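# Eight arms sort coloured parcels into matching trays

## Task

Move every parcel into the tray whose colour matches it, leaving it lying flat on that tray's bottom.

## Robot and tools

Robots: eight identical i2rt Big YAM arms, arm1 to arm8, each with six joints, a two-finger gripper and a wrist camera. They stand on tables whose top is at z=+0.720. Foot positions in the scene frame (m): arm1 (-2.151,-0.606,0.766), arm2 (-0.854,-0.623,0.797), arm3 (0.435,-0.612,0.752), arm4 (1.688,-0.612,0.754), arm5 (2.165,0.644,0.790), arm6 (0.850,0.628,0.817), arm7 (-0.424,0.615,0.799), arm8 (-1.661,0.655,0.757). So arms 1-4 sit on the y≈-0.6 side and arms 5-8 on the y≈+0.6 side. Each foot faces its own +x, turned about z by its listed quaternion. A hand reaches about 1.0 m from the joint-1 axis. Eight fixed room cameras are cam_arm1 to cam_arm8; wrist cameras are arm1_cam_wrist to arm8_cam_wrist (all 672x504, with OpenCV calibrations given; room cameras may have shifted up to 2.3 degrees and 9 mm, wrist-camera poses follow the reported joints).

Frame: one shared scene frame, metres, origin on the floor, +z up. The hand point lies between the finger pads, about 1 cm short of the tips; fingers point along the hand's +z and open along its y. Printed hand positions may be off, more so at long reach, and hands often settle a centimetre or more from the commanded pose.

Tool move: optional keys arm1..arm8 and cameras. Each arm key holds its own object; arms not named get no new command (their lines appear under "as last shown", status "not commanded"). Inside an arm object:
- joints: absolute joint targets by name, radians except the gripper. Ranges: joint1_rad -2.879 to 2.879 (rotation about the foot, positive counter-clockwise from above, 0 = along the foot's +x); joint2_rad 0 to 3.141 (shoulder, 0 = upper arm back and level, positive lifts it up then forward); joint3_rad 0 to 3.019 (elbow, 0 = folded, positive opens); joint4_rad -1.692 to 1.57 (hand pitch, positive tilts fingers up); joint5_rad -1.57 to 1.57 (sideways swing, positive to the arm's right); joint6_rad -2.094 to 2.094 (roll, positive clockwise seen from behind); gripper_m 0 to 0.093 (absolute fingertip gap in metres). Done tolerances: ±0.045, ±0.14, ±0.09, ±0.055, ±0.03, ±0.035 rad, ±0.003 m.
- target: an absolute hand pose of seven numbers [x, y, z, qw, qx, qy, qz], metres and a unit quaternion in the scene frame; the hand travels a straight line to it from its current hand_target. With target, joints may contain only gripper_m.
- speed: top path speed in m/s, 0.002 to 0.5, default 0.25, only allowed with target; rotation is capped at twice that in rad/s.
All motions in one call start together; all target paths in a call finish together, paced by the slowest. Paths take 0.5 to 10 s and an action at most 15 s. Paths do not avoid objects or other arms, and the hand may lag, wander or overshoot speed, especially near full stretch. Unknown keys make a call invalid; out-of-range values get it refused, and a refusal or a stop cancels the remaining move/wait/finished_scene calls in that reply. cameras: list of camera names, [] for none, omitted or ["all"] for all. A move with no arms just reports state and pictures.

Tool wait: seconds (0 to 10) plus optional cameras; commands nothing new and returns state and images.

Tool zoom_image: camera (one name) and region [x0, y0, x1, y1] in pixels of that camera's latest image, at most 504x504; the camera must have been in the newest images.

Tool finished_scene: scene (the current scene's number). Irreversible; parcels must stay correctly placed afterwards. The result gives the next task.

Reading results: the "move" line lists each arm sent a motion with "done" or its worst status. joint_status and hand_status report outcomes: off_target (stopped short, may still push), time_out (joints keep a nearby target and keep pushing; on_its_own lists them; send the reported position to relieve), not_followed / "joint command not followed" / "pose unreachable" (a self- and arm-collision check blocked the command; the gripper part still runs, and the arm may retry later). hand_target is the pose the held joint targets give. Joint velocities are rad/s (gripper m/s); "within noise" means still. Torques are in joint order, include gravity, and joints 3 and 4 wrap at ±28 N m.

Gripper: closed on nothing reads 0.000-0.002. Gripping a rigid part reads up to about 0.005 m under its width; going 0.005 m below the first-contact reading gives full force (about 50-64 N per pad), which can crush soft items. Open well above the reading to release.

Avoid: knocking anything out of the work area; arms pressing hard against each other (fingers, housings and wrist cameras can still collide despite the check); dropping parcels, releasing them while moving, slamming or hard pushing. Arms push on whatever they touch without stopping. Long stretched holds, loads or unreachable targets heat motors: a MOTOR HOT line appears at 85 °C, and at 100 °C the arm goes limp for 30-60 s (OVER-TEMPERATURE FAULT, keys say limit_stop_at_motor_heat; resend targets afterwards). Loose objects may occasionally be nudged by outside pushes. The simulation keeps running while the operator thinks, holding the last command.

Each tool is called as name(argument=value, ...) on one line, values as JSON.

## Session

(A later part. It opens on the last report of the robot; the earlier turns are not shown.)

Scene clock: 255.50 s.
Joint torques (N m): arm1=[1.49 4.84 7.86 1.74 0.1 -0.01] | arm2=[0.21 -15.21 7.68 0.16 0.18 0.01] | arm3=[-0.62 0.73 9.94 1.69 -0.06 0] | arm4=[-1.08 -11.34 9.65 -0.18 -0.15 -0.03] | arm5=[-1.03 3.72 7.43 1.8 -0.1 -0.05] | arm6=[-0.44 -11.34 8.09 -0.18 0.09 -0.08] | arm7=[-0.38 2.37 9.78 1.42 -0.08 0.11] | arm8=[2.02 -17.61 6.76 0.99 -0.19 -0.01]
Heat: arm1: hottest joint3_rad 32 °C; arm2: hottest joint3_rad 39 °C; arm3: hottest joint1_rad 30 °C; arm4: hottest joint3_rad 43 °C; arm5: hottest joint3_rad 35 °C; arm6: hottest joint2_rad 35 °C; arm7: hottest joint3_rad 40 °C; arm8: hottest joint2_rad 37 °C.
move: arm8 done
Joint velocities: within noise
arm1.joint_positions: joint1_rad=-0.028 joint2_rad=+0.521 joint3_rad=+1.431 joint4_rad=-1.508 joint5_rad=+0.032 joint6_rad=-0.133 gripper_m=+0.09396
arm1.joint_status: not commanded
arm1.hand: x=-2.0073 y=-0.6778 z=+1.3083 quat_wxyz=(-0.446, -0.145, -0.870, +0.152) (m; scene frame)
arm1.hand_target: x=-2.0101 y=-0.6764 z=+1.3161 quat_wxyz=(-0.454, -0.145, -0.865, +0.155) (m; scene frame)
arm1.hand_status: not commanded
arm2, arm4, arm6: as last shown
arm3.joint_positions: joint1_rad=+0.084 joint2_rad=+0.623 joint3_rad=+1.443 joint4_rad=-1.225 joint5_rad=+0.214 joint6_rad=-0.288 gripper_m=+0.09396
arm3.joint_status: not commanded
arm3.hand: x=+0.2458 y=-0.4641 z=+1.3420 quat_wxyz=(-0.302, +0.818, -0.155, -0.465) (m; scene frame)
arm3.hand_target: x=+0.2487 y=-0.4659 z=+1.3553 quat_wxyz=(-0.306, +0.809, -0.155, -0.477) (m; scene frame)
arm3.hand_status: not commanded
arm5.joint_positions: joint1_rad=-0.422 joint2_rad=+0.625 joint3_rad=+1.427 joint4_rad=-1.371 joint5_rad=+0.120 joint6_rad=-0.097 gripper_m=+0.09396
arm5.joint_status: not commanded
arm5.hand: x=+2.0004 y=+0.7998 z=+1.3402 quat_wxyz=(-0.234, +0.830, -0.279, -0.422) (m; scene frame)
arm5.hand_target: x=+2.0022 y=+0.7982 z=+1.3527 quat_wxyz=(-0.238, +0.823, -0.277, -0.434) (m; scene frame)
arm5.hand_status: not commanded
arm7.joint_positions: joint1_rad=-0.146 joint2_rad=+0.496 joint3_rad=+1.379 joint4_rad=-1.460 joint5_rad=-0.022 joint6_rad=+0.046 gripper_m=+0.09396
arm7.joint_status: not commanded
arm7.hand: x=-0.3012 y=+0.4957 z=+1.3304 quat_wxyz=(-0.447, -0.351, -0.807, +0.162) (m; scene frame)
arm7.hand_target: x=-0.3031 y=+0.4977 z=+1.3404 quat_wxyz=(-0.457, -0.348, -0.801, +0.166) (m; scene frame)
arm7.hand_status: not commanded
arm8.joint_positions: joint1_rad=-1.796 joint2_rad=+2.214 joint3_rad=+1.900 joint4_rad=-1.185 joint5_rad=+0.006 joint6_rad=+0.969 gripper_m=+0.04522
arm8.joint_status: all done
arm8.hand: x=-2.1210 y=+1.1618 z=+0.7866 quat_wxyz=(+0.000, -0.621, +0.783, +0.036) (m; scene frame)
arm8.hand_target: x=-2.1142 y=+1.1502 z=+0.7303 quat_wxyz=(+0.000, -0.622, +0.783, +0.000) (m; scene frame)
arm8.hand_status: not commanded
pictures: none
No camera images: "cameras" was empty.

move(arm8={"joints":{"gripper_m":0.093},"target":[-2.117,1.153,0.86,0,-0.6218,0.7832,0]}, cameras=[])

move(arm8={"target":[-2.117,1.155,0.745,0,-0.6218,0.7832,0],"speed":0.3}, cameras=["arm8_cam_wrist"])

Scene clock: 271.53 s.
Joint torques (N m): arm1=[1.49 4.72 7.83 1.77 0.09 0.03] | arm2=[0.15 -15.27 7.68 0.14 0.18 0.01] | arm3=[-0.5 0.67 9.96 1.7 -0.06 -0.01] | arm4=[-1.08 -11.34 9.65 -0.18 -0.15 -0.03] | arm5=[-0.56 3.08 7.35 1.91 -0.08 -0.09] | arm6=[-0.5 -11.28 8.09 -0.23 0.09 -0.08] | arm7=[-0.26 2.26 9.83 1.47 -0.09 0.11] | arm8=[2.37 -23.88 13.79 -0.73 -0.1 -0.02]
Heat: arm1: hottest joint3_rad 32 °C; arm2: hottest joint2_rad 37 °C; arm3: hottest joint1_rad 30 °C; arm4: hottest joint3_rad 42 °C; arm5: hottest joint3_rad 35 °C; arm6: hottest joint2_rad 35 °C; arm7: hottest joint3_rad 40 °C; arm8: hottest joint2_rad 36 °C.
move: arm8 off_target
Joint velocities: within noise
arm1, arm2, arm3, arm4, arm5, arm6, arm7: as last shown
arm8.joint_positions: joint1_rad=-1.797 joint2_rad=+2.198 joint3_rad=+1.997 joint4_rad=-1.422 joint5_rad=+0.003 joint6_rad=+0.969 gripper_m=+0.09289
arm8.joint_status: all done
arm8.hand: x=-2.1047 y=+1.1444 z=+0.8325 quat_wxyz=(+0.003, -0.621, +0.783, -0.026) (m; scene frame)
arm8.hand_target: x=-2.1162 y=+1.1521 z=+0.8602 quat_wxyz=(+0.000, -0.622, +0.783, +0.000) (m; scene frame)
arm8.hand_status: off_target (0.031 m and 3.1 deg from the pose sent, 0.074 m and 4.1 deg at the start)
pictures: none
No camera images: "cameras" was empty.

Scene clock: 272.70 s.
Joint torques (N m): arm1=[1.44 4.6 7.9 1.84 0.11 0.03] | arm2=[0.21 -15.21 7.68 0.14 0.18 0.01] | arm3=[-0.56 0.85 9.98 1.65 -0.06 -0.01] | arm4=[-1.08 -11.34 9.65 -0.18 -0.15 -0.03] | arm5=[-0.97 3.31 7.35 1.78 -0.07 -0.03] | arm6=[-0.5 -11.34 8.09 -0.2 0.09 -0.08] | arm7=[-0.32 2.43 9.78 1.46 -0.07 0.11] | arm8=[2.49 -22.07 9.65 0.2 -0.1 -0.03]
Heat: arm1: hottest joint3_rad 32 °C; arm2: hottest joint2_rad 37 °C; arm3: hottest joint1_rad 30 °C; arm4: hottest joint3_rad 42 °C; arm5: hottest joint3_rad 35 °C; arm6: hottest joint2_rad 35 °C; arm7: hottest joint3_rad 40 °C; arm8: hottest joint2_rad 36 °C.
move: arm8 done
Joint velocities: within noise
arm1, arm2, arm3, arm4, arm5, arm6, arm7: as last shown
arm8.joint_positions: joint1_rad=-1.797 joint2_rad=+2.269 joint3_rad=+1.902 joint4_rad=-1.208 joint5_rad=+0.003 joint6_rad=+0.969 gripper_m=+0.09290
arm8.joint_status: not commanded
arm8.hand: x=-2.1129 y=+1.1533 z=+0.7506 quat_wxyz=(+0.002, -0.621, +0.784, -0.003) (m; scene frame)
arm8.hand_target: x=-2.1170 y=+1.1550 z=+0.7452 quat_wxyz=(+0.000, -0.622, +0.783, +0.000) (m; scene frame)
arm8.hand_status: done (0.007 m and 0.4 deg from the pose sent, 0.089 m and 3.1 deg at the start)
pictures: arm8_cam_wrist
camera_calibration:
arm8_cam_wrist: T_world_to_cam=[[0.972188, -0.23417, -0.00393113, 2.32814], [-0.186464, -0.784069, 0.592002, 0.0702696], [-0.141712, -0.574804, -0.805927, 1.08897], [0, 0, 0, 1]] pos_world=[-2.09597, 1.22622, 0.845182]

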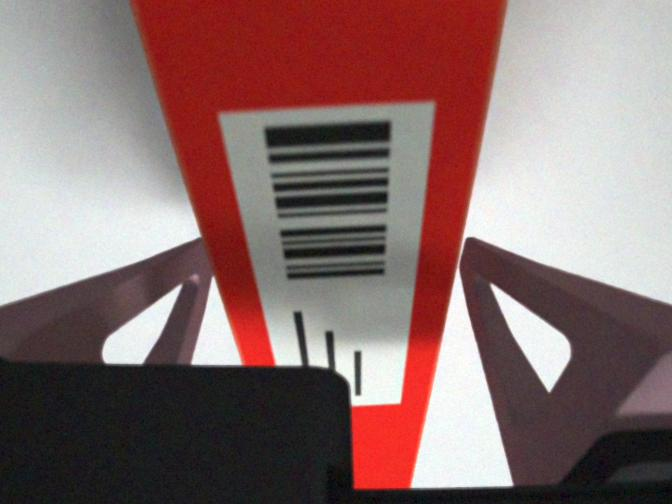

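move(arm8={"joints":{"gripper_m":0.045}}, cameras=[])

move(arm8={"target":[-1.964,0.989,0.95,0,-0.6218,0.7832,0]}, arm2={"joints":{"joint1_rad":-1.44,"joint6_rad":-0.175}}, arm6={"joints":{"joint1_rad":-1.354,"joint6_rad":-0.087}}, arm4={"joints":{"joint1_rad":1.85}}, arm1={"joints":{"joint1_rad":1.443,"joint2_rad":1.5,"joint3_rad":1.6,"joint4_rad":-1.65,"joint5_rad":0,"joint6_rad":-0.375,"gripper_m":0.093}}, arm7={"joints":{"joint1_rad":-1.054,"joint2_rad":1.5,"joint3_rad":1.6,"joint4_rad":-1.65,"joint5_rad":0,"joint6_rad":0.227,"gripper_m":0.093}}, arm3={"joints":{"joint1_rad":-1.187,"joint2_rad":1.5,"joint3_rad":1.6,"joint4_rad":-1.65,"joint5_rad":0,"joint6_rad":0.087,"gripper_m":0.093}}, cameras=["cam_arm2","cam_arm4","cam_arm6","arm8_cam_wrist"])

Scene clock: 306.77 s.
Joint torques (N m): arm1=[1.49 4.84 7.87 1.77 0.1 0] | arm2=[0.21 -15.21 7.68 0.14 0.18 0.01] | arm3=[-0.62 0.73 9.96 1.7 -0.06 0] | arm4=[-1.03 -11.34 9.65 -0.18 -0.15 -0.03] | arm5=[-0.67 3.31 7.46 1.63 -0.08 -0.03] | arm6=[-0.44 -11.28 8.09 -0.2 0.09 -0.09] | arm7=[-0.26 2.43 9.78 1.48 -0.07 0.11] | arm8=[2.02 -21.83 9.66 0.17 -0.11 -0.03]
Heat: arm1: hottest joint3_rad 32 °C; arm2: hottest joint2_rad 35 °C; arm3: hottest joint1_rad 30 °C; arm4: hottest joint3_rad 41 °C; arm5: hottest joint3_rad 35 °C; arm6: hottest joint2_rad 35 °C; arm7: hottest joint3_rad 40 °C; arm8: hottest joint2_rad 35 °C.
move: arm8 off_target
Joint velocities: within noise
arm1, arm2, arm3, arm4, arm5, arm6, arm7: as last shown
arm8.joint_positions: joint1_rad=-1.797 joint2_rad=+2.269 joint3_rad=+1.902 joint4_rad=-1.208 joint5_rad=+0.003 joint6_rad=+0.969 gripper_m=+0.06023
arm8.joint_status: gripper_m off_target (ended at +0.06026, target +0.04500)
arm8.hand: x=-2.1130 y=+1.1534 z=+0.7506 quat_wxyz=(+0.001, -0.621, +0.784, -0.003) (m; scene frame)
arm8.hand_target: x=-2.1169 y=+1.1549 z=+0.7452 quat_wxyz=(+0.000, -0.622, +0.783, +0.000) (m; scene frame)
arm8.hand_status: not commanded
pictures: none
No camera images: "cameras" was empty.

Scene clock: 310.33 s.
Joint torques (N m): arm1=[0.56 -12.34 9.37 -0.13 0.12 -0.06] | arm2=[0.26 -15.27 7.72 0.17 -0.11 -0.2] | arm3=[0.26 -16.67 10.76 -0.25 -0.22 0.13] | arm4=[-0.85 -11.28 9.68 -0.18 -0.06 -0.01] | arm5=[-0.85 3.72 7.46 1.87 -0.11 -0.03] | arm6=[-0.21 -11.28 8.13 -0.16 0 -0.17] | arm7=[-0.09 -11.11 11.59 -0.25 0 0.19] | arm8=[1.61 -13.39 9.1 -0.62 -0.09 -0.04]
Heat: arm1: hottest joint3_rad 32 °C; arm2: hottest joint2_rad 35 °C; arm3: hottest joint1_rad 30 °C; arm4: hottest joint3_rad 40 °C; arm5: hottest joint3_rad 35 °C; arm6: hottest joint2_rad 35 °C; arm7: hottest joint3_rad 41 °C; arm8: hottest joint2_rad 36 °C.
move: arm1 done; arm2 done; arm3 done; arm4 done; arm6 done; arm7 done; arm8 done
Joint velocities: within noise
arm1.joint_positions: joint1_rad=+1.451 joint2_rad=+1.505 joint3_rad=+1.590 joint4_rad=-1.639 joint5_rad=-0.002 joint6_rad=-0.369 gripper_m=+0.09314
arm1.joint_status: all done
arm1.hand: x=-1.9197 y=-0.2184 z=+1.0622 quat_wxyz=(-0.006, +0.643, -0.766, +0.001) (m; scene frame)
arm1.hand_target: x=-1.9172 y=-0.2217 z=+1.0682 quat_wxyz=(-0.008, +0.642, -0.767, +0.002) (m; scene frame)
arm1.hand_status: not commanded
arm2.joint_positions: joint1_rad=-1.439 joint2_rad=+1.557 joint3_rad=+1.261 joint4_rad=-1.264 joint5_rad=+0.002 joint6_rad=-0.161 gripper_m=+0.05918
arm2.joint_status: all done
arm2.hand: x=-0.6252 y=-0.2328 z=+0.9504 quat_wxyz=(-0.005, +0.566, -0.824, -0.002) (m; scene frame)
arm2.hand_target: x=-0.6265 y=-0.2356 z=+0.9508 quat_wxyz=(-0.001, +0.571, -0.821, -0.001) (m; scene frame)
arm2.hand_status: not commanded
arm3.joint_positions: joint1_rad=-1.197 joint2_rad=+1.527 joint3_rad=+1.582 joint4_rad=-1.639 joint5_rad=+0.003 joint6_rad=+0.072 gripper_m=+0.09306
arm3.joint_status: all done
arm3.hand: x=+0.5404 y=-0.1750 z=+1.0417 quat_wxyz=(+0.000, +0.590, -0.807, +0.005) (m; scene frame)
arm3.hand_target: x=+0.5347 y=-0.1772 z=+1.0602 quat_wxyz=(-0.012, +0.588, -0.809, -0.008) (m; scene frame)
arm3.hand_status: not commanded
arm4.joint_positions: joint1_rad=+1.862 joint2_rad=+1.533 joint3_rad=+1.353 joint4_rad=-1.378 joint5_rad=-0.017 joint6_rad=-0.435 gripper_m=+0.05952
arm4.joint_status: all done
arm4.hand: x=+1.2591 y=-0.4656 z=+0.9548 quat_wxyz=(+0.010, +0.998, +0.054, -0.016) (m; scene frame)
arm4.hand_target: x=+1.2652 y=-0.4618 z=+0.9537 quat_wxyz=(+0.012, +0.999, +0.051, -0.009) (m; scene frame)
arm4.hand_status: not commanded
arm5: as last shown
arm6.joint_positions: joint1_rad=-1.359 joint2_rad=+1.581 joint3_rad=+1.237 joint4_rad=-1.239 joint5_rad=+0.001 joint6_rad=-0.078 gripper_m=+0.05960
arm6.joint_status: all done
arm6.hand: x=+0.6719 y=+0.2148 z=+0.9512 quat_wxyz=(+0.003, -0.813, -0.582, -0.004) (m; scene frame)
arm6.hand_target: x=+0.6746 y=+0.2149 z=+0.9599 quat_wxyz=(+0.000, -0.809, -0.588, +0.000) (m; scene frame)
arm6.hand_status: not commanded
arm7.joint_positions: joint1_rad=-1.058 joint2_rad=+1.503 joint3_rad=+1.582 joint4_rad=-1.639 joint5_rad=-0.001 joint6_rad=+0.219 gripper_m=+0.09308
arm7.joint_status: all done
arm7.hand: x=-0.4805 y=+0.1704 z=+1.0954 quat_wxyz=(-0.003, -0.818, -0.575, +0.003) (m; scene frame)
arm7.hand_target: x=-0.4789 y=+0.1695 z=+1.1034 quat_wxyz=(-0.006, -0.819, -0.573, +0.007) (m; scene frame)
arm7.hand_status: not commanded
arm8.joint_positions: joint1_rad=-1.797 joint2_rad=+1.539 joint3_rad=+1.345 joint4_rad=-1.369 joint5_rad=+0.003 joint6_rad=+0.969 gripper_m=+0.06023
arm8.joint_status: not commanded
arm8.hand: x=-1.9663 y=+0.9922 z=+0.9489 quat_wxyz=(+0.001, -0.621, +0.784, +0.004) (m; scene frame)
arm8.hand_target: x=-1.9640 y=+0.9891 z=+0.9500 quat_wxyz=(+0.000, -0.622, +0.783, +0.000) (m; scene frame)
arm8.hand_status: done (0.004 m and 0.5 deg from the pose sent, 0.298 m and 0.4 deg at the start)
pictures: arm8_cam_wrist, cam_arm2, cam_arm4, cam_arm6
camera_calibration:
arm8_cam_wrist: T_world_to_cam=[[0.972094, -0.234087, -0.0154072, 2.15933], [-0.180843, -0.789584, 0.58639, -0.124269], [-0.149432, -0.56724, -0.809882, 1.15805], [0, 0, 0, 1]] pos_world=[-1.94849, 1.06424, 1.04402]

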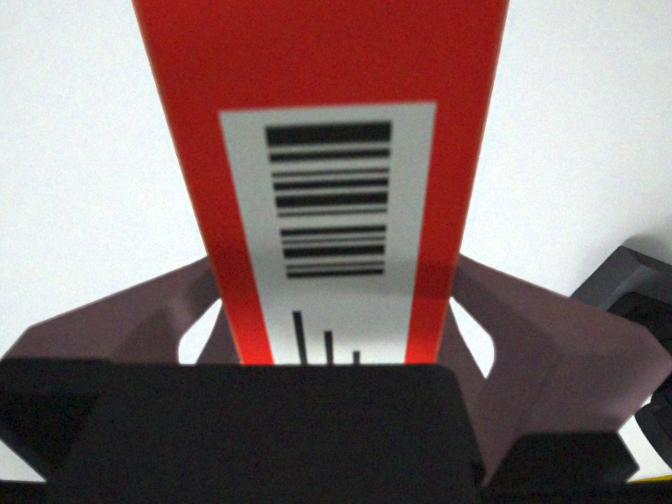

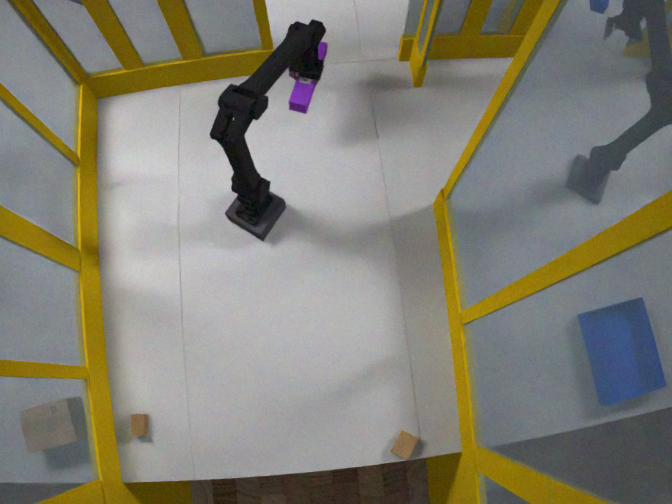

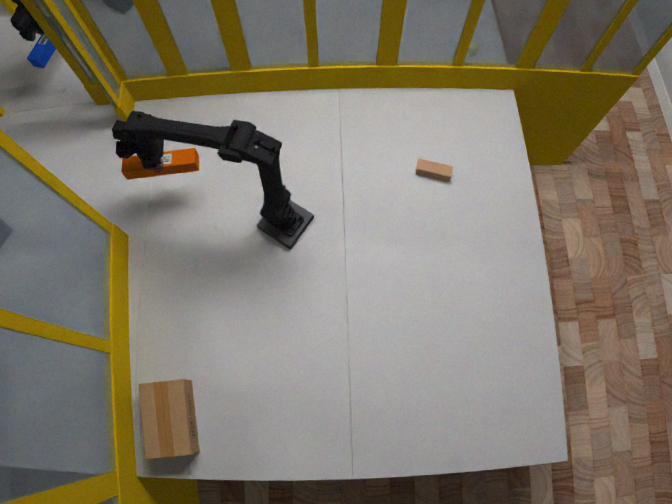

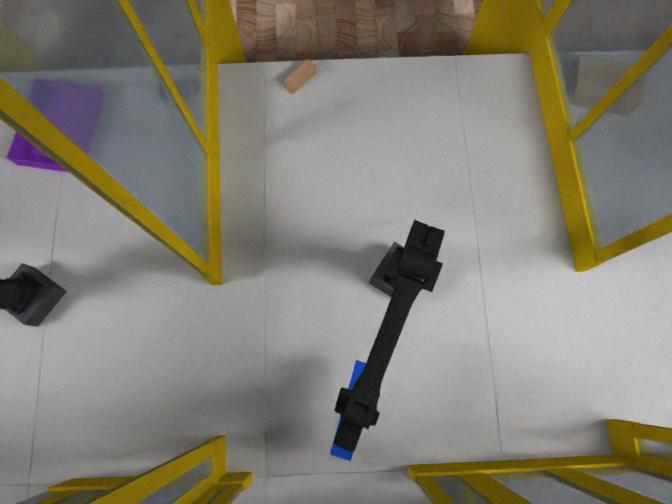

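move(arm8={"joints":{"joint1_rad":0.431,"joint6_rad":0}}, arm2={"target":[-0.5,-0.06,0.86,0,0.5736,-0.8192,0]}, arm6={"target":[0.6,0.06,0.87,0,0.809,0.5878,0]}, arm4={"target":[0.96,-0.38,0.87,0,0.999,0.0436,0]}, cameras=[])

move(arm8={"target":[-1.78,0.03,0.86,0,0.766,0.6428,0]}, arm2={"target":[-0.5,-0.06,0.772,0,0.5736,-0.8192,0],"speed":0.15}, arm6={"target":[0.6,0.06,0.775,0,0.809,0.5878,0],"speed":0.15}, arm4={"target":[0.96,-0.38,0.77,0,0.999,0.0436,0],"speed":0.15}, cameras=["cam_arm2","cam_arm3","cam_arm6"])

move(arm8={"target":[-1.78,0.03,0.765,0,0.766,0.6428,0],"speed":0.15}, cameras=["cam_arm1"])

Scene clock: 329.83 s.
Joint torques (N m): arm1=[0.85 -12.28 9.4 -0.21 0.13 -0.04] | arm2=[-0.32 -24 11.82 0.08 -0.06 -0.21] | arm3=[0.03 -16.67 10.71 -0.25 -0.22 0.11] | arm4=[1.61 -20.72 15.49 -0.12 -0.02 0.12] | arm5=[-0.97 2.96 7.66 1.85 -0.11 -0.06] | arm6=[-1.2 -15.03 12.15 -0.21 -0.01 -0.18] | arm7=[0.09 -11.22 11.55 -0.24 0.01 0.19] | arm8=[1.85 -13.39 9.02 -0.47 0 -0.09]
Heat: arm1: hottest joint3_rad 33 °C; arm2: hottest joint2_rad 35 °C; arm3: hottest joint3_rad 31 °C; arm4: hottest joint3_rad 41 °C; arm5: hottest joint3_rad 35 °C; arm6: hottest joint2_rad 34 °C; arm7: hottest joint3_rad 41 °C; arm8: hottest joint2_rad 35 °C.
move: arm2 off_target; arm4 off_target; arm6 off_target; arm8 done
Joint velocities: within noise
arm1, arm3, arm5, arm7: as last shown
arm2.joint_positions: joint1_rad=-1.464 joint2_rad=+2.170 joint3_rad=+1.878 joint4_rad=-1.311 joint5_rad=+0.002 joint6_rad=-0.196 gripper_m=+0.05918
arm2.joint_status: not commanded
arm2.hand: x=-0.5117 y=-0.0712 z=+0.8471 quat_wxyz=(+0.014, +0.570, -0.822, +0.007) (m; scene frame)
arm2.hand_target: x=-0.5004 y=-0.0607 z=+0.8602 quat_wxyz=(-0.001, +0.573, -0.819, +0.000) (m; scene frame)
arm2.hand_status: off_target (0.021 m and 1.9 deg from the pose sent, 0.232 m and 1.3 deg at the start)
arm4.joint_positions: joint1_rad=+1.873 joint2_rad=+2.520 joint3_rad=+2.663 joint4_rad=-1.684 joint5_rad=+0.011 joint6_rad=-0.399 gripper_m=+0.05952
arm4.joint_status: not commanded
arm4.hand: x=+0.9727 y=-0.3734 z=+0.8641 quat_wxyz=(-0.006, +0.999, +0.041, -0.018) (m; scene frame)
arm4.hand_target: x=+0.9615 y=-0.3804 z=+0.8697 quat_wxyz=(-0.011, +0.999, +0.044, -0.030) (m; scene frame)
arm4.hand_status: off_target (0.015 m and 2.2 deg from the pose sent, 0.323 m and 2.4 deg at the start; a joint's target at an end of its range on 27 of 76 steps)
arm6.joint_positions: joint1_rad=-1.359 joint2_rad=+2.058 joint3_rad=+1.657 joint4_rad=-1.207 joint5_rad=+0.001 joint6_rad=-0.091 gripper_m=+0.05960
arm6.joint_status: not commanded
arm6.hand: x=+0.6121 y=+0.0759 z=+0.8558 quat_wxyz=(+0.010, -0.809, -0.587, -0.015) (m; scene frame)
arm6.hand_target: x=+0.6004 y=+0.0610 z=+0.8702 quat_wxyz=(+0.000, -0.809, -0.588, +0.000) (m; scene frame)
arm6.hand_status: off_target (0.025 m and 2.1 deg from the pose sent, 0.189 m and 1.0 deg at the start)
arm8.joint_positions: joint1_rad=+0.432 joint2_rad=+1.539 joint3_rad=+1.345 joint4_rad=-1.369 joint5_rad=-0.001 joint6_rad=+0.006 gripper_m=+0.06014
arm8.joint_status: all done
arm8.hand: x=-1.7398 y=+0.2077 z=+0.9497 quat_wxyz=(-0.004, -0.768, -0.641, +0.003) (m; scene frame)
arm8.hand_target: x=-1.7401 y=+0.2117 z=+0.9507 quat_wxyz=(+0.000, -0.766, -0.643, +0.001) (m; scene frame)
arm8.hand_status: not commanded
pictures: none
No camera images: "cameras" was empty.

Scene clock: 331.63 s.
Joint torques (N m): arm1=[0.67 -12.1 9.35 -0.09 0.11 -0.05] | arm2=[-0.26 -25.05 7.61 0.95 -0.07 -0.2] | arm3=[0.15 -16.67 10.74 -0.24 -0.23 0.12] | arm4=[1.49 -21.6 11.74 0.49 -0.04 0.11] | arm5=[-0.85 3.55 7.32 1.81 -0.07 -0.05] | arm6=[-1.2 -16.09 7.53 0.58 -0.02 -0.18] | arm7=[-0.03 -11.28 11.58 -0.27 -0.01 0.19] | arm8=[1.2 -19.31 14 -0.61 -0.02 -0.1]
Heat: arm1: hottest joint3_rad 33 °C; arm2: hottest joint2_rad 35 °C; arm3: hottest joint3_rad 31 °C; arm4: hottest joint3_rad 41 °C; arm5: hottest joint3_rad 35 °C; arm6: hottest joint2_rad 34 °C; arm7: hottest joint3_rad 41 °C; arm8: hottest joint2_rad 35 °C.
move: arm2 done; arm4 off_target; arm6 done; arm8 off_target
Joint velocities: within noise
arm1, arm3, arm5, arm7: as last shown
arm2.joint_positions: joint1_rad=-1.464 joint2_rad=+2.263 joint3_rad=+1.842 joint4_rad=-1.161 joint5_rad=+0.002 joint6_rad=-0.197 gripper_m=+0.05918
arm2.joint_status: not commanded
arm2.hand: x=-0.5052 y=-0.0606 z=+0.7744 quat_wxyz=(+0.004, +0.570, -0.822, +0.003) (m; scene frame)
arm2.hand_target: x=-0.5001 y=-0.0600 z=+0.7720 quat_wxyz=(+0.000, +0.574, -0.819, +0.000) (m; scene frame)
arm2.hand_status: done (0.006 m and 0.8 deg from the pose sent, 0.077 m and 1.9 deg at the start)
arm4.joint_positions: joint1_rad=+1.873 joint2_rad=+2.595 joint3_rad=+2.582 joint4_rad=-1.570 joint5_rad=+0.011 joint6_rad=-0.399 gripper_m=+0.05952
arm4.joint_status: not commanded
arm4.hand: x=+0.9669 y=-0.3727 z=+0.7780 quat_wxyz=(+0.002, +0.999, +0.041, +0.002) (m; scene frame)
arm4.hand_target: x=+0.9604 y=-0.3800 z=+0.7700 quat_wxyz=(+0.000, +0.999, +0.043, +0.000) (m; scene frame)
arm4.hand_status: off_target (0.013 m and 0.4 deg from the pose sent, 0.095 m and 2.2 deg at the start)
arm6.joint_positions: joint1_rad=-1.359 joint2_rad=+2.178 joint3_rad=+1.629 joint4_rad=-1.038 joint5_rad=+0.001 joint6_rad=-0.091 gripper_m=+0.05960
arm6.joint_status: not commanded
arm6.hand: x=+0.6065 y=+0.0630 z=+0.7749 quat_wxyz=(+0.005, -0.809, -0.587, -0.006) (m; scene frame)
arm6.hand_target: x=+0.6000 y=+0.0600 z=+0.7751 quat_wxyz=(+0.000, -0.809, -0.588, +0.000) (m; scene frame)
arm6.hand_status: done (0.007 m and 0.9 deg from the pose sent, 0.083 m and 2.1 deg at the start)
arm8.joint_positions: joint1_rad=+0.426 joint2_rad=+2.053 joint3_rad=+1.801 joint4_rad=-1.343 joint5_rad=-0.001 joint6_rad=-0.004 gripper_m=+0.06014
arm8.joint_status: not commanded
arm8.hand: x=-1.7724 y=+0.0438 z=+0.8514 quat_wxyz=(+0.007, -0.766, -0.642, -0.010) (m; scene frame)
arm8.hand_target: x=-1.7800 y=+0.0307 z=+0.8600 quat_wxyz=(+0.000, -0.766, -0.643, +0.000) (m; scene frame)
arm8.hand_status: off_target (0.018 m and 1.4 deg from the pose sent, 0.203 m and 0.6 deg at the start)
pictures: cam_arm2, cam_arm3, cam_arm6

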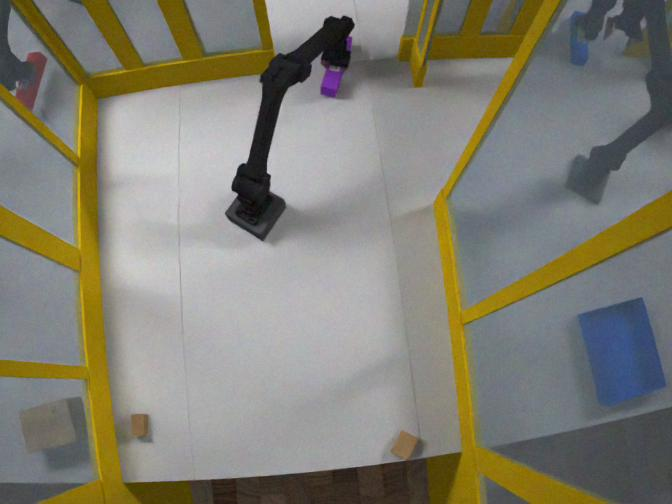

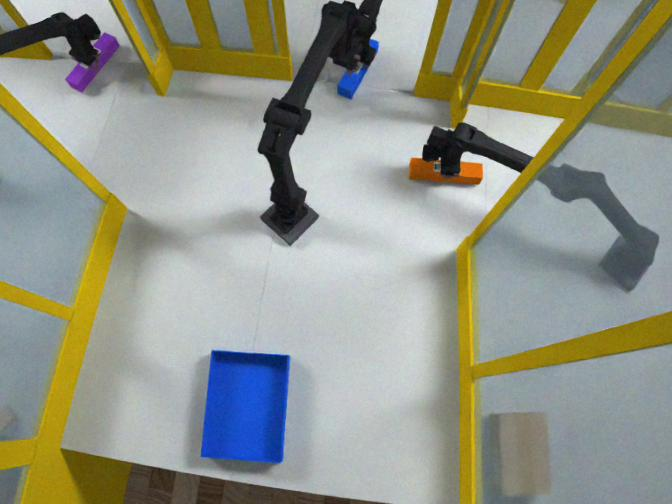

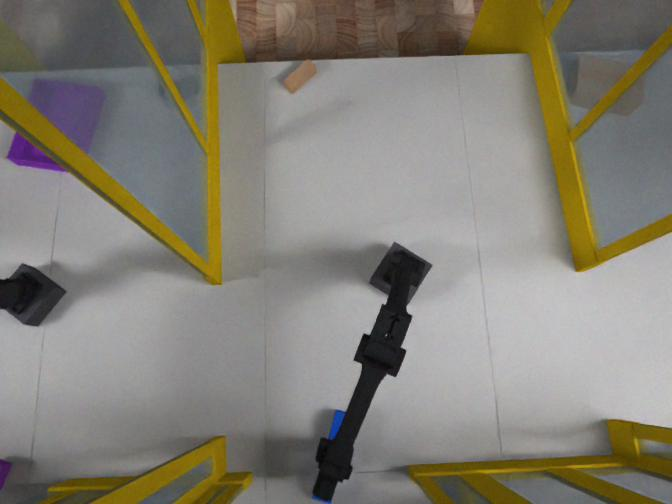

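Scene clock: 333.03 s.
Joint torques (N m): arm1=[0.5 -12.04 9.43 -0.06 0.12 -0.05] | arm2=[-0.26 -25.05 7.6 0.95 -0.07 -0.2] | arm3=[0.09 -16.62 10.73 -0.23 -0.23 0.12] | arm4=[1.49 -21.6 11.74 0.49 -0.04 0.11] | arm5=[-0.73 2.9 7.5 1.77 -0.08 -0.05] | arm6=[-1.2 -16.15 7.53 0.57 -0.02 -0.18] | arm7=[-0.09 -11.05 11.56 -0.27 0 0.2] | arm8=[1.03 -20.54 9.24 0.29 -0.02 -0.11]
Heat: arm1: hottest joint3_rad 33 °C; arm2: hottest joint2_rad 35 °C; arm3: hottest joint3_rad 31 °C; arm4: hottest joint3_rad 41 °C; arm5: hottest joint3_rad 35 °C; arm6: hottest joint2_rad 34 °C; arm7: hottest joint3_rad 41 °C; arm8: hottest joint2_rad 35 °C.
move: arm8 done
Joint velocities: within noise
arm1, arm2, arm3, arm4, arm5, arm6, arm7: as last shown
arm8.joint_positions: joint1_rad=+0.426 joint2_rad=+2.147 joint3_rad=+1.732 joint4_rad=-1.164 joint5_rad=-0.001 joint6_rad=-0.004 gripper_m=+0.06015
arm8.joint_status: not commanded
arm8.hand: x=-1.7744 y=+0.0327 z=+0.7691 quat_wxyz=(+0.002, -0.766, -0.642, -0.003) (m; scene frame)
arm8.hand_target: x=-1.7800 y=+0.0302 z=+0.7651 quat_wxyz=(+0.000, -0.766, -0.643, +0.000) (m; scene frame)
arm8.hand_status: done (0.007 m and 0.4 deg from the pose sent, 0.088 m and 1.4 deg at the start)
pictures: cam_arm1

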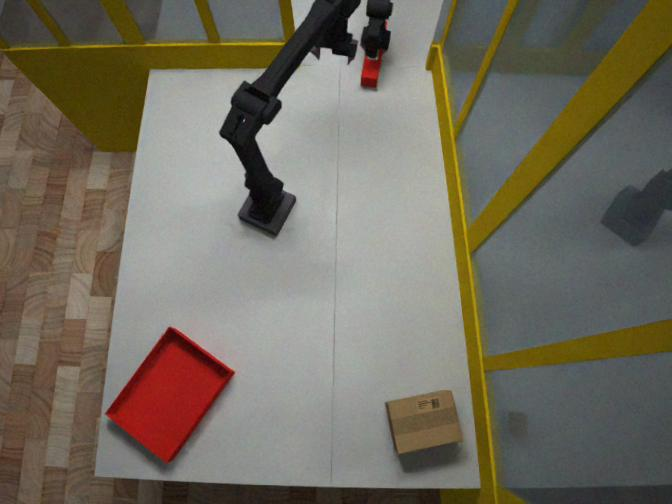

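move(arm8={"target":[-1.78,0.03,0.738,0,0.766,0.6428,0],"speed":0.1}, arm2={"target":[-0.5,-0.06,0.74,0,0.5736,-0.8192,0],"speed":0.1}, arm6={"target":[0.6,0.06,0.753,0,0.809,0.5878,0],"speed":0.1}, arm4={"target":[0.96,-0.38,0.742,0,0.999,0.0436,0],"speed":0.1}, cameras=[])

Scene clock: 340.93 s.
Joint torques (N m): arm1=[0.62 -12.1 9.44 -0.14 0.12 -0.05] | arm2=[-0.26 -23.59 7.05 1.24 -0.19 -0.2] | arm3=[0.15 -16.62 10.71 -0.27 -0.23 0.12] | arm4=[1.44 -21.25 9.83 0.9 -0.05 0.11] | arm5=[-0.73 2.67 7.47 1.94 -0.11 -0.04] | arm6=[-1.2 -14.92 6.93 0.57 -0.03 -0.17] | arm7=[0.03 -10.93 11.59 -0.31 0.01 0.19] | arm8=[1.26 -20.07 8.58 0.27 -0.03 -0.11]
Heat: arm1: hottest joint3_rad 33 °C; arm2: hottest joint2_rad 36 °C; arm3: hottest joint2_rad 31 °C; arm4: hottest joint3_rad 41 °C; arm5: hottest joint3_rad 35 °C; arm6: hottest joint2_rad 35 °C; arm7: hottest joint3_rad 42 °C; arm8: hottest joint2_rad 35 °C.
move: arm2 off_target; arm4 off_target; arm6 off_target; arm8 off_target
Joint velocities: within noise
arm1, arm3, arm7: as last shown
arm2.joint_positions: joint1_rad=-1.464 joint2_rad=+2.284 joint3_rad=+1.829 joint4_rad=-1.109 joint5_rad=+0.005 joint6_rad=-0.198 gripper_m=+0.05918
arm2.joint_status: not commanded
arm2.hand: x=-0.5028 y=-0.0577 z=+0.7564 quat_wxyz=(-0.004, +0.570, -0.821, +0.001) (m; scene frame)
arm2.hand_target: x=-0.5002 y=-0.0603 z=+0.7403 quat_wxyz=(+0.000, +0.574, -0.819, +0.000) (m; scene frame)
arm2.hand_status: off_target (0.017 m and 0.6 deg from the pose sent, 0.035 m and 0.7 deg at the start)
arm4.joint_positions: joint1_rad=+1.873 joint2_rad=+2.597 joint3_rad=+2.545 joint4_rad=-1.512 joint5_rad=+0.011 joint6_rad=-0.399 gripper_m=+0.05952
arm4.joint_status: not commanded
arm4.hand: x=+0.9624 y=-0.3713 z=+0.7630 quat_wxyz=(-0.002, +0.999, +0.041, -0.007) (m; scene frame)
arm4.hand_target: x=+0.9607 y=-0.3800 z=+0.7422 quat_wxyz=(+0.000, +0.999, +0.043, +0.000) (m; scene frame)
arm4.hand_status: off_target (0.023 m and 0.9 deg from the pose sent, 0.037 m and 0.4 deg at the start)
arm5.joint_positions: joint1_rad=-0.422 joint2_rad=+0.625 joint3_rad=+1.427 joint4_rad=-1.371 joint5_rad=+0.120 joint6_rad=-0.097 gripper_m=+0.09396
arm5.joint_status: not commanded
arm5.hand: x=+2.0004 y=+0.7998 z=+1.3402 quat_wxyz=(-0.234, +0.830, -0.279, -0.422) (m; scene frame)
arm5.hand_target: x=+2.0022 y=+0.7982 z=+1.3527 quat_wxyz=(-0.238, +0.823, -0.277, -0.434) (m; scene frame)
arm5.hand_status: not commanded
arm6.joint_positions: joint1_rad=-1.359 joint2_rad=+2.193 joint3_rad=+1.626 joint4_rad=-0.995 joint5_rad=+0.001 joint6_rad=-0.092 gripper_m=+0.05960
arm6.joint_status: not commanded
arm6.hand: x=+0.6040 y=+0.0572 z=+0.7647 quat_wxyz=(-0.002, -0.809, -0.588, +0.004) (m; scene frame)
arm6.hand_target: x=+0.6002 y=+0.0602 z=+0.7532 quat_wxyz=(+0.000, -0.809, -0.588, +0.000) (m; scene frame)
arm6.hand_status: off_target (0.013 m and 0.5 deg from the pose sent, 0.023 m and 0.9 deg at the start)
arm8.joint_positions: joint1_rad=+0.426 joint2_rad=+2.168 joint3_rad=+1.717 joint4_rad=-1.110 joint5_rad=-0.001 joint6_rad=-0.004 gripper_m=+0.06015
arm8.joint_status: not commanded
arm8.hand: x=-1.7751 y=+0.0285 z=+0.7513 quat_wxyz=(-0.004, -0.766, -0.642, +0.004) (m; scene frame)
arm8.hand_target: x=-1.7800 y=+0.0303 z=+0.7382 quat_wxyz=(+0.000, -0.766, -0.643, +0.000) (m; scene frame)
arm8.hand_status: off_target (0.014 m and 0.6 deg from the pose sent, 0.032 m and 0.4 deg at the start)
pictures: none
No camera images: "cameras" was empty.

move(arm8={"joints":{"gripper_m":0.093}}, arm2={"joints":{"gripper_m":0.093}}, arm6={"joints":{"gripper_m":0.093}}, arm4={"joints":{"gripper_m":0.093}}, cameras=[])

move(arm8={"target":[-1.77,0.05,0.93,0,0.766,0.6428,0]}, arm2={"target":[-0.51,-0.08,0.93,0,0.5736,-0.8192,0]}, arm6={"target":[0.61,0.08,0.93,0,0.809,0.5878,0]}, arm4={"target":[0.98,-0.39,0.93,0,0.999,0.0436,0]}, cameras=[])

move(arm8={"joints":{"joint1_rad":1.6,"joint2_rad":0.9,"joint3_rad":1.5,"joint4_rad":-1.5}}, arm2={"joints":{"joint1_rad":-2.6,"joint2_rad":0.9,"joint3_rad":1.5,"joint4_rad":-1.5}}, arm6={"joints":{"joint1_rad":-0.3,"joint2_rad":0.9,"joint3_rad":1.5,"joint4_rad":-1.5}}, arm4={"joints":{"joint1_rad":0.6,"joint2_rad":0.6,"joint3_rad":1.43,"joint4_rad":-1.3}}, arm5={"joints":{"joint1_rad":0.646,"joint5_rad":0,"joint6_rad":0.38}}, cameras=["arm1_cam_wrist","arm7_cam_wrist","arm3_cam_wrist","cam_arm1","cam_arm2","cam_arm3"])

Scene clock: 362.77 s.
Joint torques (N m): arm1=[0.62 -12.04 9.4 -0.17 0.14 -0.05] | arm2=[-0.32 -24.41 7.01 0.95 -0.16 -0.2] | arm3=[0.09 -16.44 10.71 -0.27 -0.22 0.12] | arm4=[1.44 -21.25 9.83 0.76 -0.05 0.11] | arm5=[-0.67 3.43 7.5 1.78 -0.1 -0.05] | arm6=[-1.2 -15.21 6.9 0.57 -0.02 -0.17] | arm7=[0.21 -10.99 11.64 -0.25 0.01 0.2] | arm8=[1.14 -20.19 8.54 0.24 -0.04 -0.09]
Heat: arm1: hottest joint3_rad 33 °C; arm2: hottest joint3_rad 35 °C; arm3: hottest joint2_rad 31 °C; arm4: hottest joint3_rad 42 °C; arm5: hottest joint3_rad 35 °C; arm6: hottest joint2_rad 36 °C; arm7: hottest joint3_rad 43 °C; arm8: hottest joint2_rad 38 °C.
move: arm2 done; arm4 done; arm6 done; arm8 done
Joint velocities: within noise
arm1, arm3, arm5, arm7: as last shown
arm2.joint_positions: joint1_rad=-1.464 joint2_rad=+2.292 joint3_rad=+1.829 joint4_rad=-1.102 joint5_rad=+0.004 joint6_rad=-0.198 gripper_m=+0.09283
arm2.joint_status: all done
arm2.hand: x=-0.5028 y=-0.0574 z=+0.7510 quat_wxyz=(-0.003, +0.570, -0.821, +0.001) (m; scene frame)
arm2.hand_target: x=-0.5003 y=-0.0604 z=+0.7402 quat_wxyz=(+0.000, +0.574, -0.819, +0.000) (m; scene frame)
arm2.hand_status: not commanded
arm4.joint_positions: joint1_rad=+1.873 joint2_rad=+2.597 joint3_rad=+2.545 joint4_rad=-1.509 joint5_rad=+0.012 joint6_rad=-0.399 gripper_m=+0.09281
arm4.joint_status: all done
arm4.hand: x=+0.9616 y=-0.3710 z=+0.7630 quat_wxyz=(-0.003, +0.999, +0.041, -0.009) (m; scene frame)
arm4.hand_target: x=+0.9607 y=-0.3800 z=+0.7422 quat_wxyz=(+0.000, +0.999, +0.043, +0.000) (m; scene frame)
arm4.hand_status: not commanded
arm6.joint_positions: joint1_rad=-1.359 joint2_rad=+2.200 joint3_rad=+1.626 joint4_rad=-0.995 joint5_rad=+0.001 joint6_rad=-0.092 gripper_m=+0.09278
arm6.joint_status: all done
arm6.hand: x=+0.6045 y=+0.0584 z=+0.7606 quat_wxyz=(+0.000, -0.809, -0.588, +0.001) (m; scene frame)
arm6.hand_target: x=+0.6002 y=+0.0602 z=+0.7532 quat_wxyz=(+0.000, -0.809, -0.588, +0.000) (m; scene frame)
arm6.hand_status: not commanded
arm8.joint_positions: joint1_rad=+0.426 joint2_rad=+2.168 joint3_rad=+1.717 joint4_rad=-1.110 joint5_rad=-0.001 joint6_rad=-0.005 gripper_m=+0.09282
arm8.joint_status: all done
arm8.hand: x=-1.7751 y=+0.0285 z=+0.7513 quat_wxyz=(-0.004, -0.766, -0.643, +0.004) (m; scene frame)
arm8.hand_target: x=-1.7800 y=+0.0303 z=+0.7382 quat_wxyz=(+0.000, -0.766, -0.643, +0.000) (m; scene frame)
arm8.hand_status: not commanded
pictures: none
No camera images: "cameras" was empty.

Scene clock: 364.40 s.
Joint torques (N m): arm1=[0.73 -12.16 9.42 -0.12 0.14 -0.05] | arm2=[-0.32 -23.71 11.66 0.09 -0.14 -0.2] | arm3=[0.15 -16.73 10.76 -0.25 -0.22 0.12] | arm4=[1.73 -20.19 13.91 -0.08 -0.03 0.12] | arm5=[-0.44 3.02 7.39 1.84 -0.07 -0.07] | arm6=[-1.08 -16.44 11.96 -0.24 -0.01 -0.16] | arm7=[-0.15 -11.11 11.56 -0.28 0.01 0.2] | arm8=[2.08 -19.37 13.79 -0.59 -0.01 0.01]
Heat: arm1: hottest joint3_rad 33 °C; arm2: hottest joint2_rad 35 °C; arm3: hottest joint2_rad 31 °C; arm4: hottest joint3_rad 43 °C; arm5: hottest joint3_rad 35 °C; arm6: hottest joint2_rad 36 °C; arm7: hottest joint3_rad 43 °C; arm8: hottest joint2_rad 38 °C.
move: arm2 off_target; arm4 off_target; arm6 off_target; arm8 off_target
Joint velocities: within noise
arm1, arm3, arm5, arm7: as last shown
arm2.joint_positions: joint1_rad=-1.467 joint2_rad=+2.072 joint3_rad=+1.890 joint4_rad=-1.425 joint5_rad=+0.004 joint6_rad=-0.200 gripper_m=+0.09292
arm2.joint_status: not commanded
arm2.hand: x=-0.5201 y=-0.0888 z=+0.9128 quat_wxyz=(+0.016, +0.570, -0.821, +0.009) (m; scene frame)
arm2.hand_target: x=-0.5104 y=-0.0807 z=+0.9301 quat_wxyz=(-0.001, +0.574, -0.819, +0.000) (m; scene frame)
arm2.hand_status: off_target (0.022 m and 2.1 deg from the pose sent, 0.181 m and 0.6 deg at the start)
arm4.joint_positions: joint1_rad=+1.878 joint2_rad=+2.384 joint3_rad=+2.567 joint4_rad=-1.684 joint5_rad=+0.012 joint6_rad=-0.394 gripper_m=+0.09290
arm4.joint_status: not commanded
arm4.hand: x=+0.9897 y=-0.3815 z=+0.9255 quat_wxyz=(-0.013, +0.998, +0.040, -0.037) (m; scene frame)
arm4.hand_target: x=+0.9810 y=-0.3903 z=+0.9295 quat_wxyz=(-0.016, +0.998, +0.044, -0.044) (m; scene frame)
arm4.hand_status: off_target (0.014 m and 4.5 deg from the pose sent, 0.169 m and 1.1 deg at the start; pose on its path clipped on 7 of 49 steps; a joint's target at an end of its range on 33 of 49 steps)
arm6.joint_positions: joint1_rad=-1.359 joint2_rad=+1.979 joint3_rad=+1.651 joint4_rad=-1.305 joint5_rad=+0.001 joint6_rad=-0.092 gripper_m=+0.09288
arm6.joint_status: not commanded
arm6.hand: x=+0.6204 y=+0.0951 z=+0.8998 quat_wxyz=(+0.017, -0.809, -0.587, -0.026) (m; scene frame)
arm6.hand_target: x=+0.6106 y=+0.0814 z=+0.9301 quat_wxyz=(+0.000, -0.809, -0.588, +0.000) (m; scene frame)
arm6.hand_status: off_target (0.035 m and 3.6 deg from the pose sent, 0.171 m and 0.1 deg at the start)
arm8.joint_positions: joint1_rad=+0.426 joint2_rad=+1.972 joint3_rad=+1.842 joint4_rad=-1.473 joint5_rad=-0.001 joint6_rad=-0.005 gripper_m=+0.09292
arm8.joint_status: not commanded
arm8.hand: x=-1.7691 y=+0.0621 z=+0.9155 quat_wxyz=(+0.009, -0.766, -0.642, -0.012) (m; scene frame)
arm8.hand_target: x=-1.7699 y=+0.0508 z=+0.9301 quat_wxyz=(+0.000, -0.766, -0.643, +0.000) (m; scene frame)
arm8.hand_status: off_target (0.019 m and 1.8 deg from the pose sent, 0.180 m and 0.6 deg at the start)
pictures: none
No camera images: "cameras" was empty.

Scene clock: 366.70 s.
Joint torques (N m): arm1=[0.5 -12.57 9.28 -0.16 0.11 -0.05] | arm2=[-0.32 -3.96 7.9 1.29 -0.08 -0.18] | arm3=[0.09 -16.62 10.73 -0.25 -0.23 0.13] | arm4=[-1.49 2.26 8.51 2.15 -0.17 0.12] | arm5=[-0.32 3.08 7.46 1.76 -0.16 0] | arm6=[0.09 -1.2 8.51 0.9 0.1 -0.15] | arm7=[-0.09 -11.05 11.58 -0.27 0 0.19] | arm8=[2.55 -1.96 9.1 0.62 -0.04 -0.02]
Heat: arm1: hottest joint3_rad 33 °C; arm2: hottest joint2_rad 35 °C; arm3: hottest joint2_rad 31 °C; arm4: hottest joint3_rad 42 °C; arm5: hottest joint3_rad 35 °C; arm6: hottest joint2_rad 35 °C; arm7: hottest joint3_rad 43 °C; arm8: hottest joint2_rad 38 °C.
move: arm2 done; arm4 done; arm5 done; arm6 done; arm8 done
Joint velocities: within noise
arm1, arm3, arm7: as last shown
arm2.joint_positions: joint1_rad=-2.593 joint2_rad=+0.905 joint3_rad=+1.499 joint4_rad=-1.492 joint5_rad=+0.003 joint6_rad=-0.201 gripper_m=+0.09294
arm2.joint_status: all done
arm2.hand: x=-0.5449 y=-0.6593 z=+1.2892 quat_wxyz=(-0.326, +0.041, -0.943, +0.052) (m; scene frame)
arm2.hand_target: x=-0.5485 y=-0.6607 z=+1.2896 quat_wxyz=(-0.324, +0.045, -0.943, +0.055) (m; scene frame)
arm2.hand_status: not commanded
arm4.joint_positions: joint1_rad=+0.616 joint2_rad=+0.604 joint3_rad=+1.432 joint4_rad=-1.309 joint5_rad=+0.016 joint6_rad=-0.390 gripper_m=+0.09293
arm4.joint_status: all done
arm4.hand: x=+1.6981 y=-0.3809 z=+1.3202 quat_wxyz=(-0.428, +0.708, -0.484, -0.284) (m; scene frame)
arm4.hand_target: x=+1.7014 y=-0.3815 z=+1.3220 quat_wxyz=(-0.433, +0.701, -0.490, -0.285) (m; scene frame)
arm4.hand_status: not commanded
arm5.joint_positions: joint1_rad=+0.639 joint2_rad=+0.625 joint3_rad=+1.427 joint4_rad=-1.371 joint5_rad=+0.001 joint6_rad=+0.370 gripper_m=+0.09397
arm5.joint_status: all done
arm5.hand: x=+1.9512 y=+0.5574 z=+1.3379 quat_wxyz=(+0.172, +0.879, +0.004, -0.445) (m; scene frame)
arm5.hand_target: x=+1.9540 y=+0.5566 z=+1.3504 quat_wxyz=(+0.181, +0.872, +0.003, -0.455) (m; scene frame)
arm5.hand_status: not commanded
arm6.joint_positions: joint1_rad=-0.309 joint2_rad=+0.898 joint3_rad=+1.496 joint4_rad=-1.493 joint5_rad=-0.002 joint6_rad=-0.092 gripper_m=+0.09290
arm6.joint_status: all done
arm6.hand: x=+1.0354 y=+0.3816 z=+1.3090 quat_wxyz=(-0.289, -0.382, -0.863, +0.161) (m; scene frame)
arm6.hand_target: x=+1.0370 y=+0.3836 z=+1.3095 quat_wxyz=(-0.287, -0.376, -0.866, +0.160) (m; scene frame)
arm6.hand_status: not commanded
arm8.joint_positions: joint1_rad=+1.594 joint2_rad=+0.903 joint3_rad=+1.501 joint4_rad=-1.492 joint5_rad=-0.001 joint6_rad=-0.005 gripper_m=+0.09294
arm8.joint_status: all done
arm8.hand: x=-1.4024 y=+0.4847 z=+1.2510 quat_wxyz=(-0.318, -0.269, -0.904, +0.096) (m; scene frame)
arm8.hand_target: x=-1.4033 y=+0.4874 z=+1.2500 quat_wxyz=(-0.315, -0.267, -0.906, +0.094) (m; scene frame)
arm8.hand_status: not commanded
pictures: arm1_cam_wrist, arm3_cam_wrist, arm7_cam_wrist, cam_arm1, cam_arm2, cam_arm3
camera_calibration:
arm1_cam_wrist: T_world_to_cam=[[0.981926, -0.189211, 0.00459722, 1.83985], [-0.158243, -0.807401, 0.568386, -1.07915], [-0.103833, -0.55884, -0.822749, 0.679192], [0, 0, 0, 1]] pos_world=[-1.90684, -0.143629, 1.16372]
arm3_cam_wrist: T_world_to_cam=[[0.951144, -0.308262, 0.0173207, -0.587104], [-0.259336, -0.76722, 0.586616, -0.599327], [-0.167543, -0.562448, -0.80968, 0.959617], [0, 0, 0, 1]] pos_world=[0.563771, -0.101062, 1.13873]
arm7_cam_wrist: T_world_to_cam=[[-0.945598, 0.32512, 0.0119204, -0.526031], [0.274877, 0.778795, 0.563844, -0.611878], [0.174033, 0.536446, -0.825795, 1.01812], [0, 0, 0, 1]] pos_world=[-0.506409, 0.101387, 1.19203]

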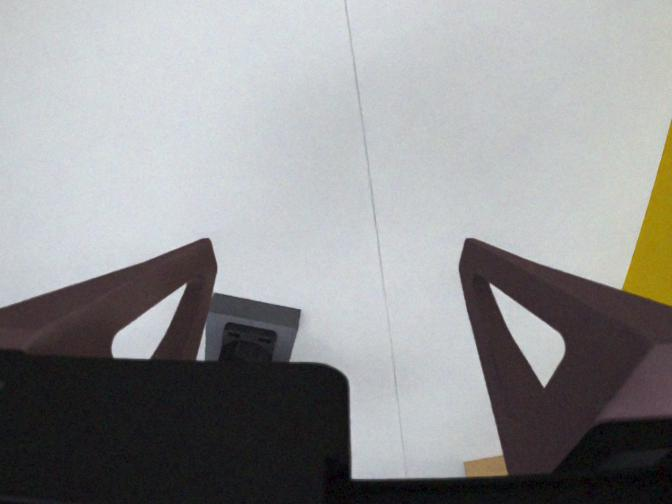

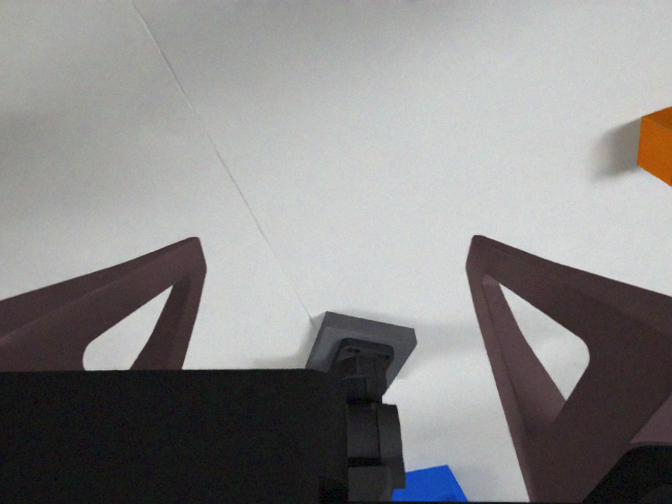

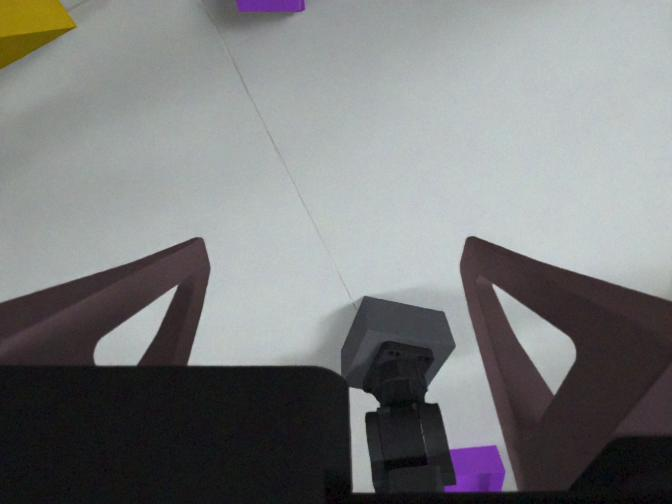

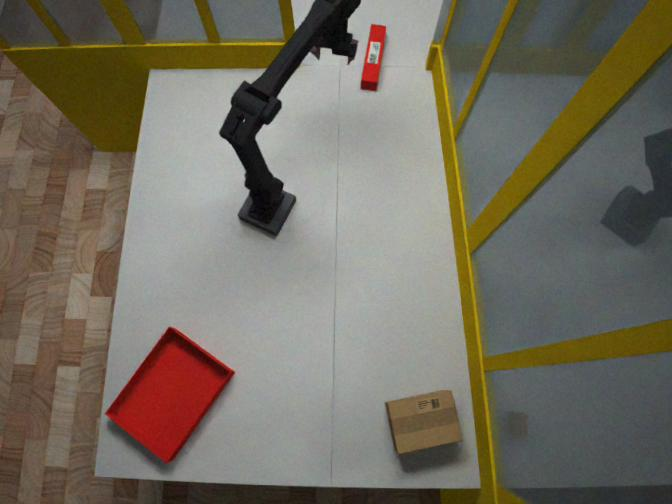

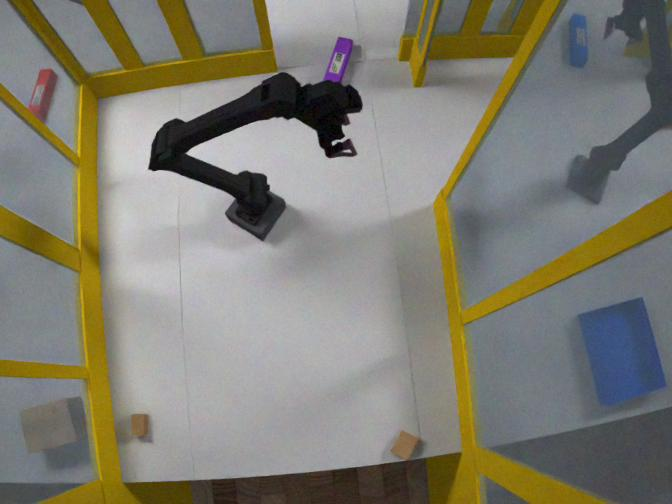

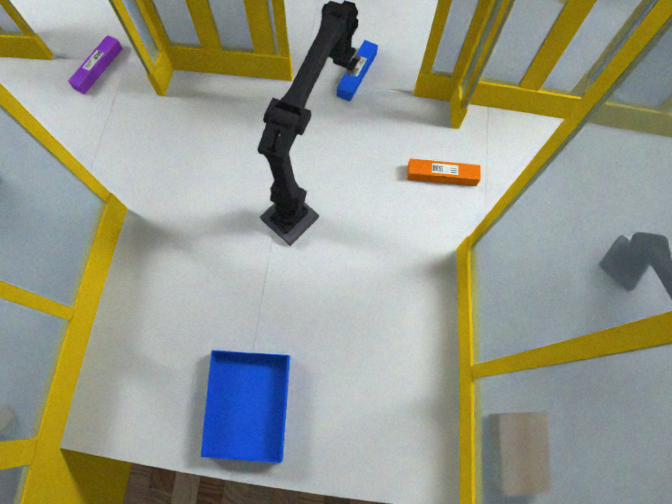

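move(arm1={"target":[-1.77,0.04,0.86,0,0.6428,-0.766,0]}, arm7={"target":[-0.504,-0.068,0.86,0,0.8192,0.5736,0]}, arm3={"target":[0.607,0.068,0.86,0,0.5878,-0.809,0]}, cameras=["arm1_cam_wrist","arm7_cam_wrist","arm3_cam_wrist"])

Scene clock: 379.60 s.
Joint torques (N m): arm1=[1.73 -21.95 12.82 -0.18 -0.08 0.09] | arm2=[-0.32 -4.01 7.91 1.29 -0.09 -0.18] | arm3=[-1.67 -24.47 14.12 -0.32 -0.26 -0.11] | arm4=[-1.49 2.26 8.49 2.17 -0.17 0.11] | arm5=[-0.56 2.84 7.54 1.88 -0.15 0.04] | arm6=[0.15 -1.14 8.51 0.9 0.11 -0.14] | arm7=[0.44 -17.9 14.83 -0.32 -0.06 0.19] | arm8=[2.32 -2.43 9.03 0.61 -0.05 -0.02]
Heat: arm1: hottest joint3_rad 34 °C; arm2: hottest joint3_rad 35 °C; arm3: hottest joint2_rad 32 °C; arm4: hottest joint3_rad 41 °C; arm5: hottest joint3_rad 35 °C; arm6: hottest joint2_rad 34 °C; arm7: hottest joint3_rad 43 °C; arm8: hottest joint2_rad 36 °C.
move: arm1 off_target; arm3 off_target; arm7 off_target
Joint velocities: within noise
arm1.joint_positions: joint1_rad=+1.451 joint2_rad=+2.484 joint3_rad=+2.575 joint4_rad=-1.670 joint5_rad=-0.005 joint6_rad=-0.369 gripper_m=+0.09314
arm1.joint_status: not commanded
arm1.hand: x=-1.7686 y=+0.0296 z=+0.8579 quat_wxyz=(+0.007, +0.643, -0.766, +0.004) (m; scene frame)
arm1.hand_target: x=-1.7704 y=+0.0395 z=+0.8601 quat_wxyz=(-0.001, +0.643, -0.766, -0.001) (m; scene frame)
arm1.hand_status: off_target (0.011 m and 0.9 deg from the pose sent, 0.361 m and 0.7 deg at the start)
arm2, arm4, arm5, arm6, arm8: as last shown
arm3.joint_positions: joint1_rad=-1.197 joint2_rad=+2.277 joint3_rad=+2.166 joint4_rad=-1.505 joint5_rad=+0.000 joint6_rad=+0.072 gripper_m=+0.09306
arm3.joint_status: not commanded
arm3.hand: x=+0.5964 y=+0.0561 z=+0.8428 quat_wxyz=(+0.013, +0.590, -0.807, +0.014) (m; scene frame)
arm3.hand_target: x=+0.6067 y=+0.0669 z=+0.8601 quat_wxyz=(-0.001, +0.588, -0.809, +0.000) (m; scene frame)
arm3.hand_status: off_target (0.023 m and 2.3 deg from the pose sent, 0.311 m and 0.6 deg at the start)
arm7.joint_positions: joint1_rad=-1.057 joint2_rad=+2.230 joint3_rad=+1.984 joint4_rad=-1.357 joint5_rad=-0.001 joint6_rad=+0.224 gripper_m=+0.09308
arm7.joint_status: not commanded
arm7.hand: x=-0.5081 y=-0.0500 z=+0.8468 quat_wxyz=(+0.013, -0.819, -0.573, -0.012) (m; scene frame)
arm7.hand_target: x=-0.5039 y=-0.0669 z=+0.8603 quat_wxyz=(-0.001, -0.819, -0.574, +0.000) (m; scene frame)
arm7.hand_status: off_target (0.023 m and 2.0 deg from the pose sent, 0.336 m and 0.5 deg at the start)
pictures: arm1_cam_wrist, arm3_cam_wrist, arm7_cam_wrist
camera_calibration:
arm1_cam_wrist: T_world_to_cam=[[0.981863, -0.189448, -0.00733134, 1.74946], [-0.149196, -0.795949, 0.58669, -0.738938], [-0.116983, -0.574956, -0.809778, 0.631446], [0, 0, 0, 1]] pos_world=[-1.75411, 0.106328, 0.957685]
arm3_cam_wrist: T_world_to_cam=[[0.951261, -0.307929, 0.016768, -0.565283], [-0.253156, -0.748692, 0.612676, -0.317554], [-0.176107, -0.58706, -0.790156, 0.927947], [0, 0, 0, 1]] pos_world=[0.620759, 0.132943, 0.937259]
arm7_cam_wrist: T_world_to_cam=[[-0.944553, 0.327699, 0.0207977, -0.484361], [0.274408, 0.75299, 0.598085, -0.322997], [0.180332, 0.57063, -0.801163, 0.919874], [0, 0, 0, 1]] pos_world=[-0.534753, -0.122969, 0.940222]

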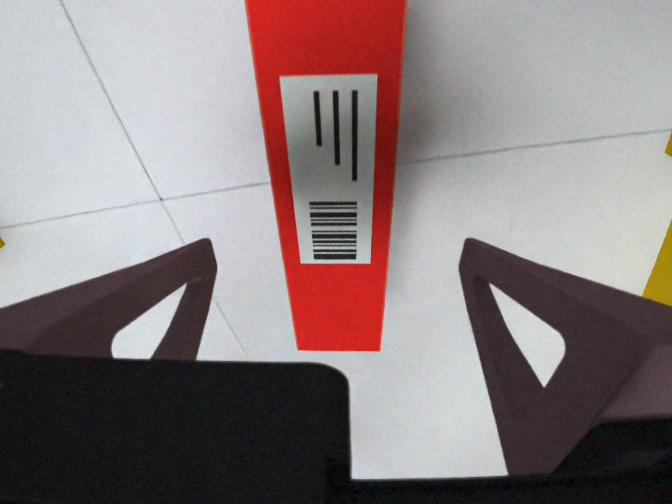

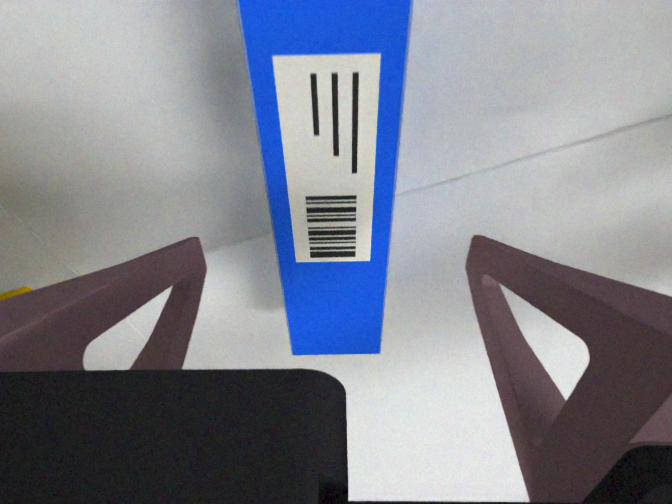

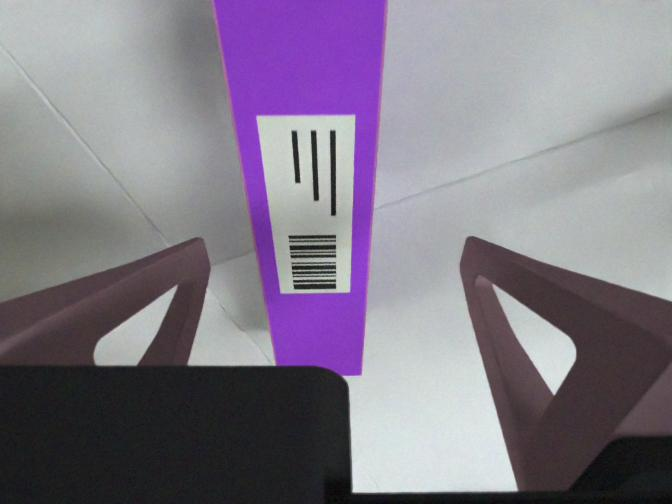

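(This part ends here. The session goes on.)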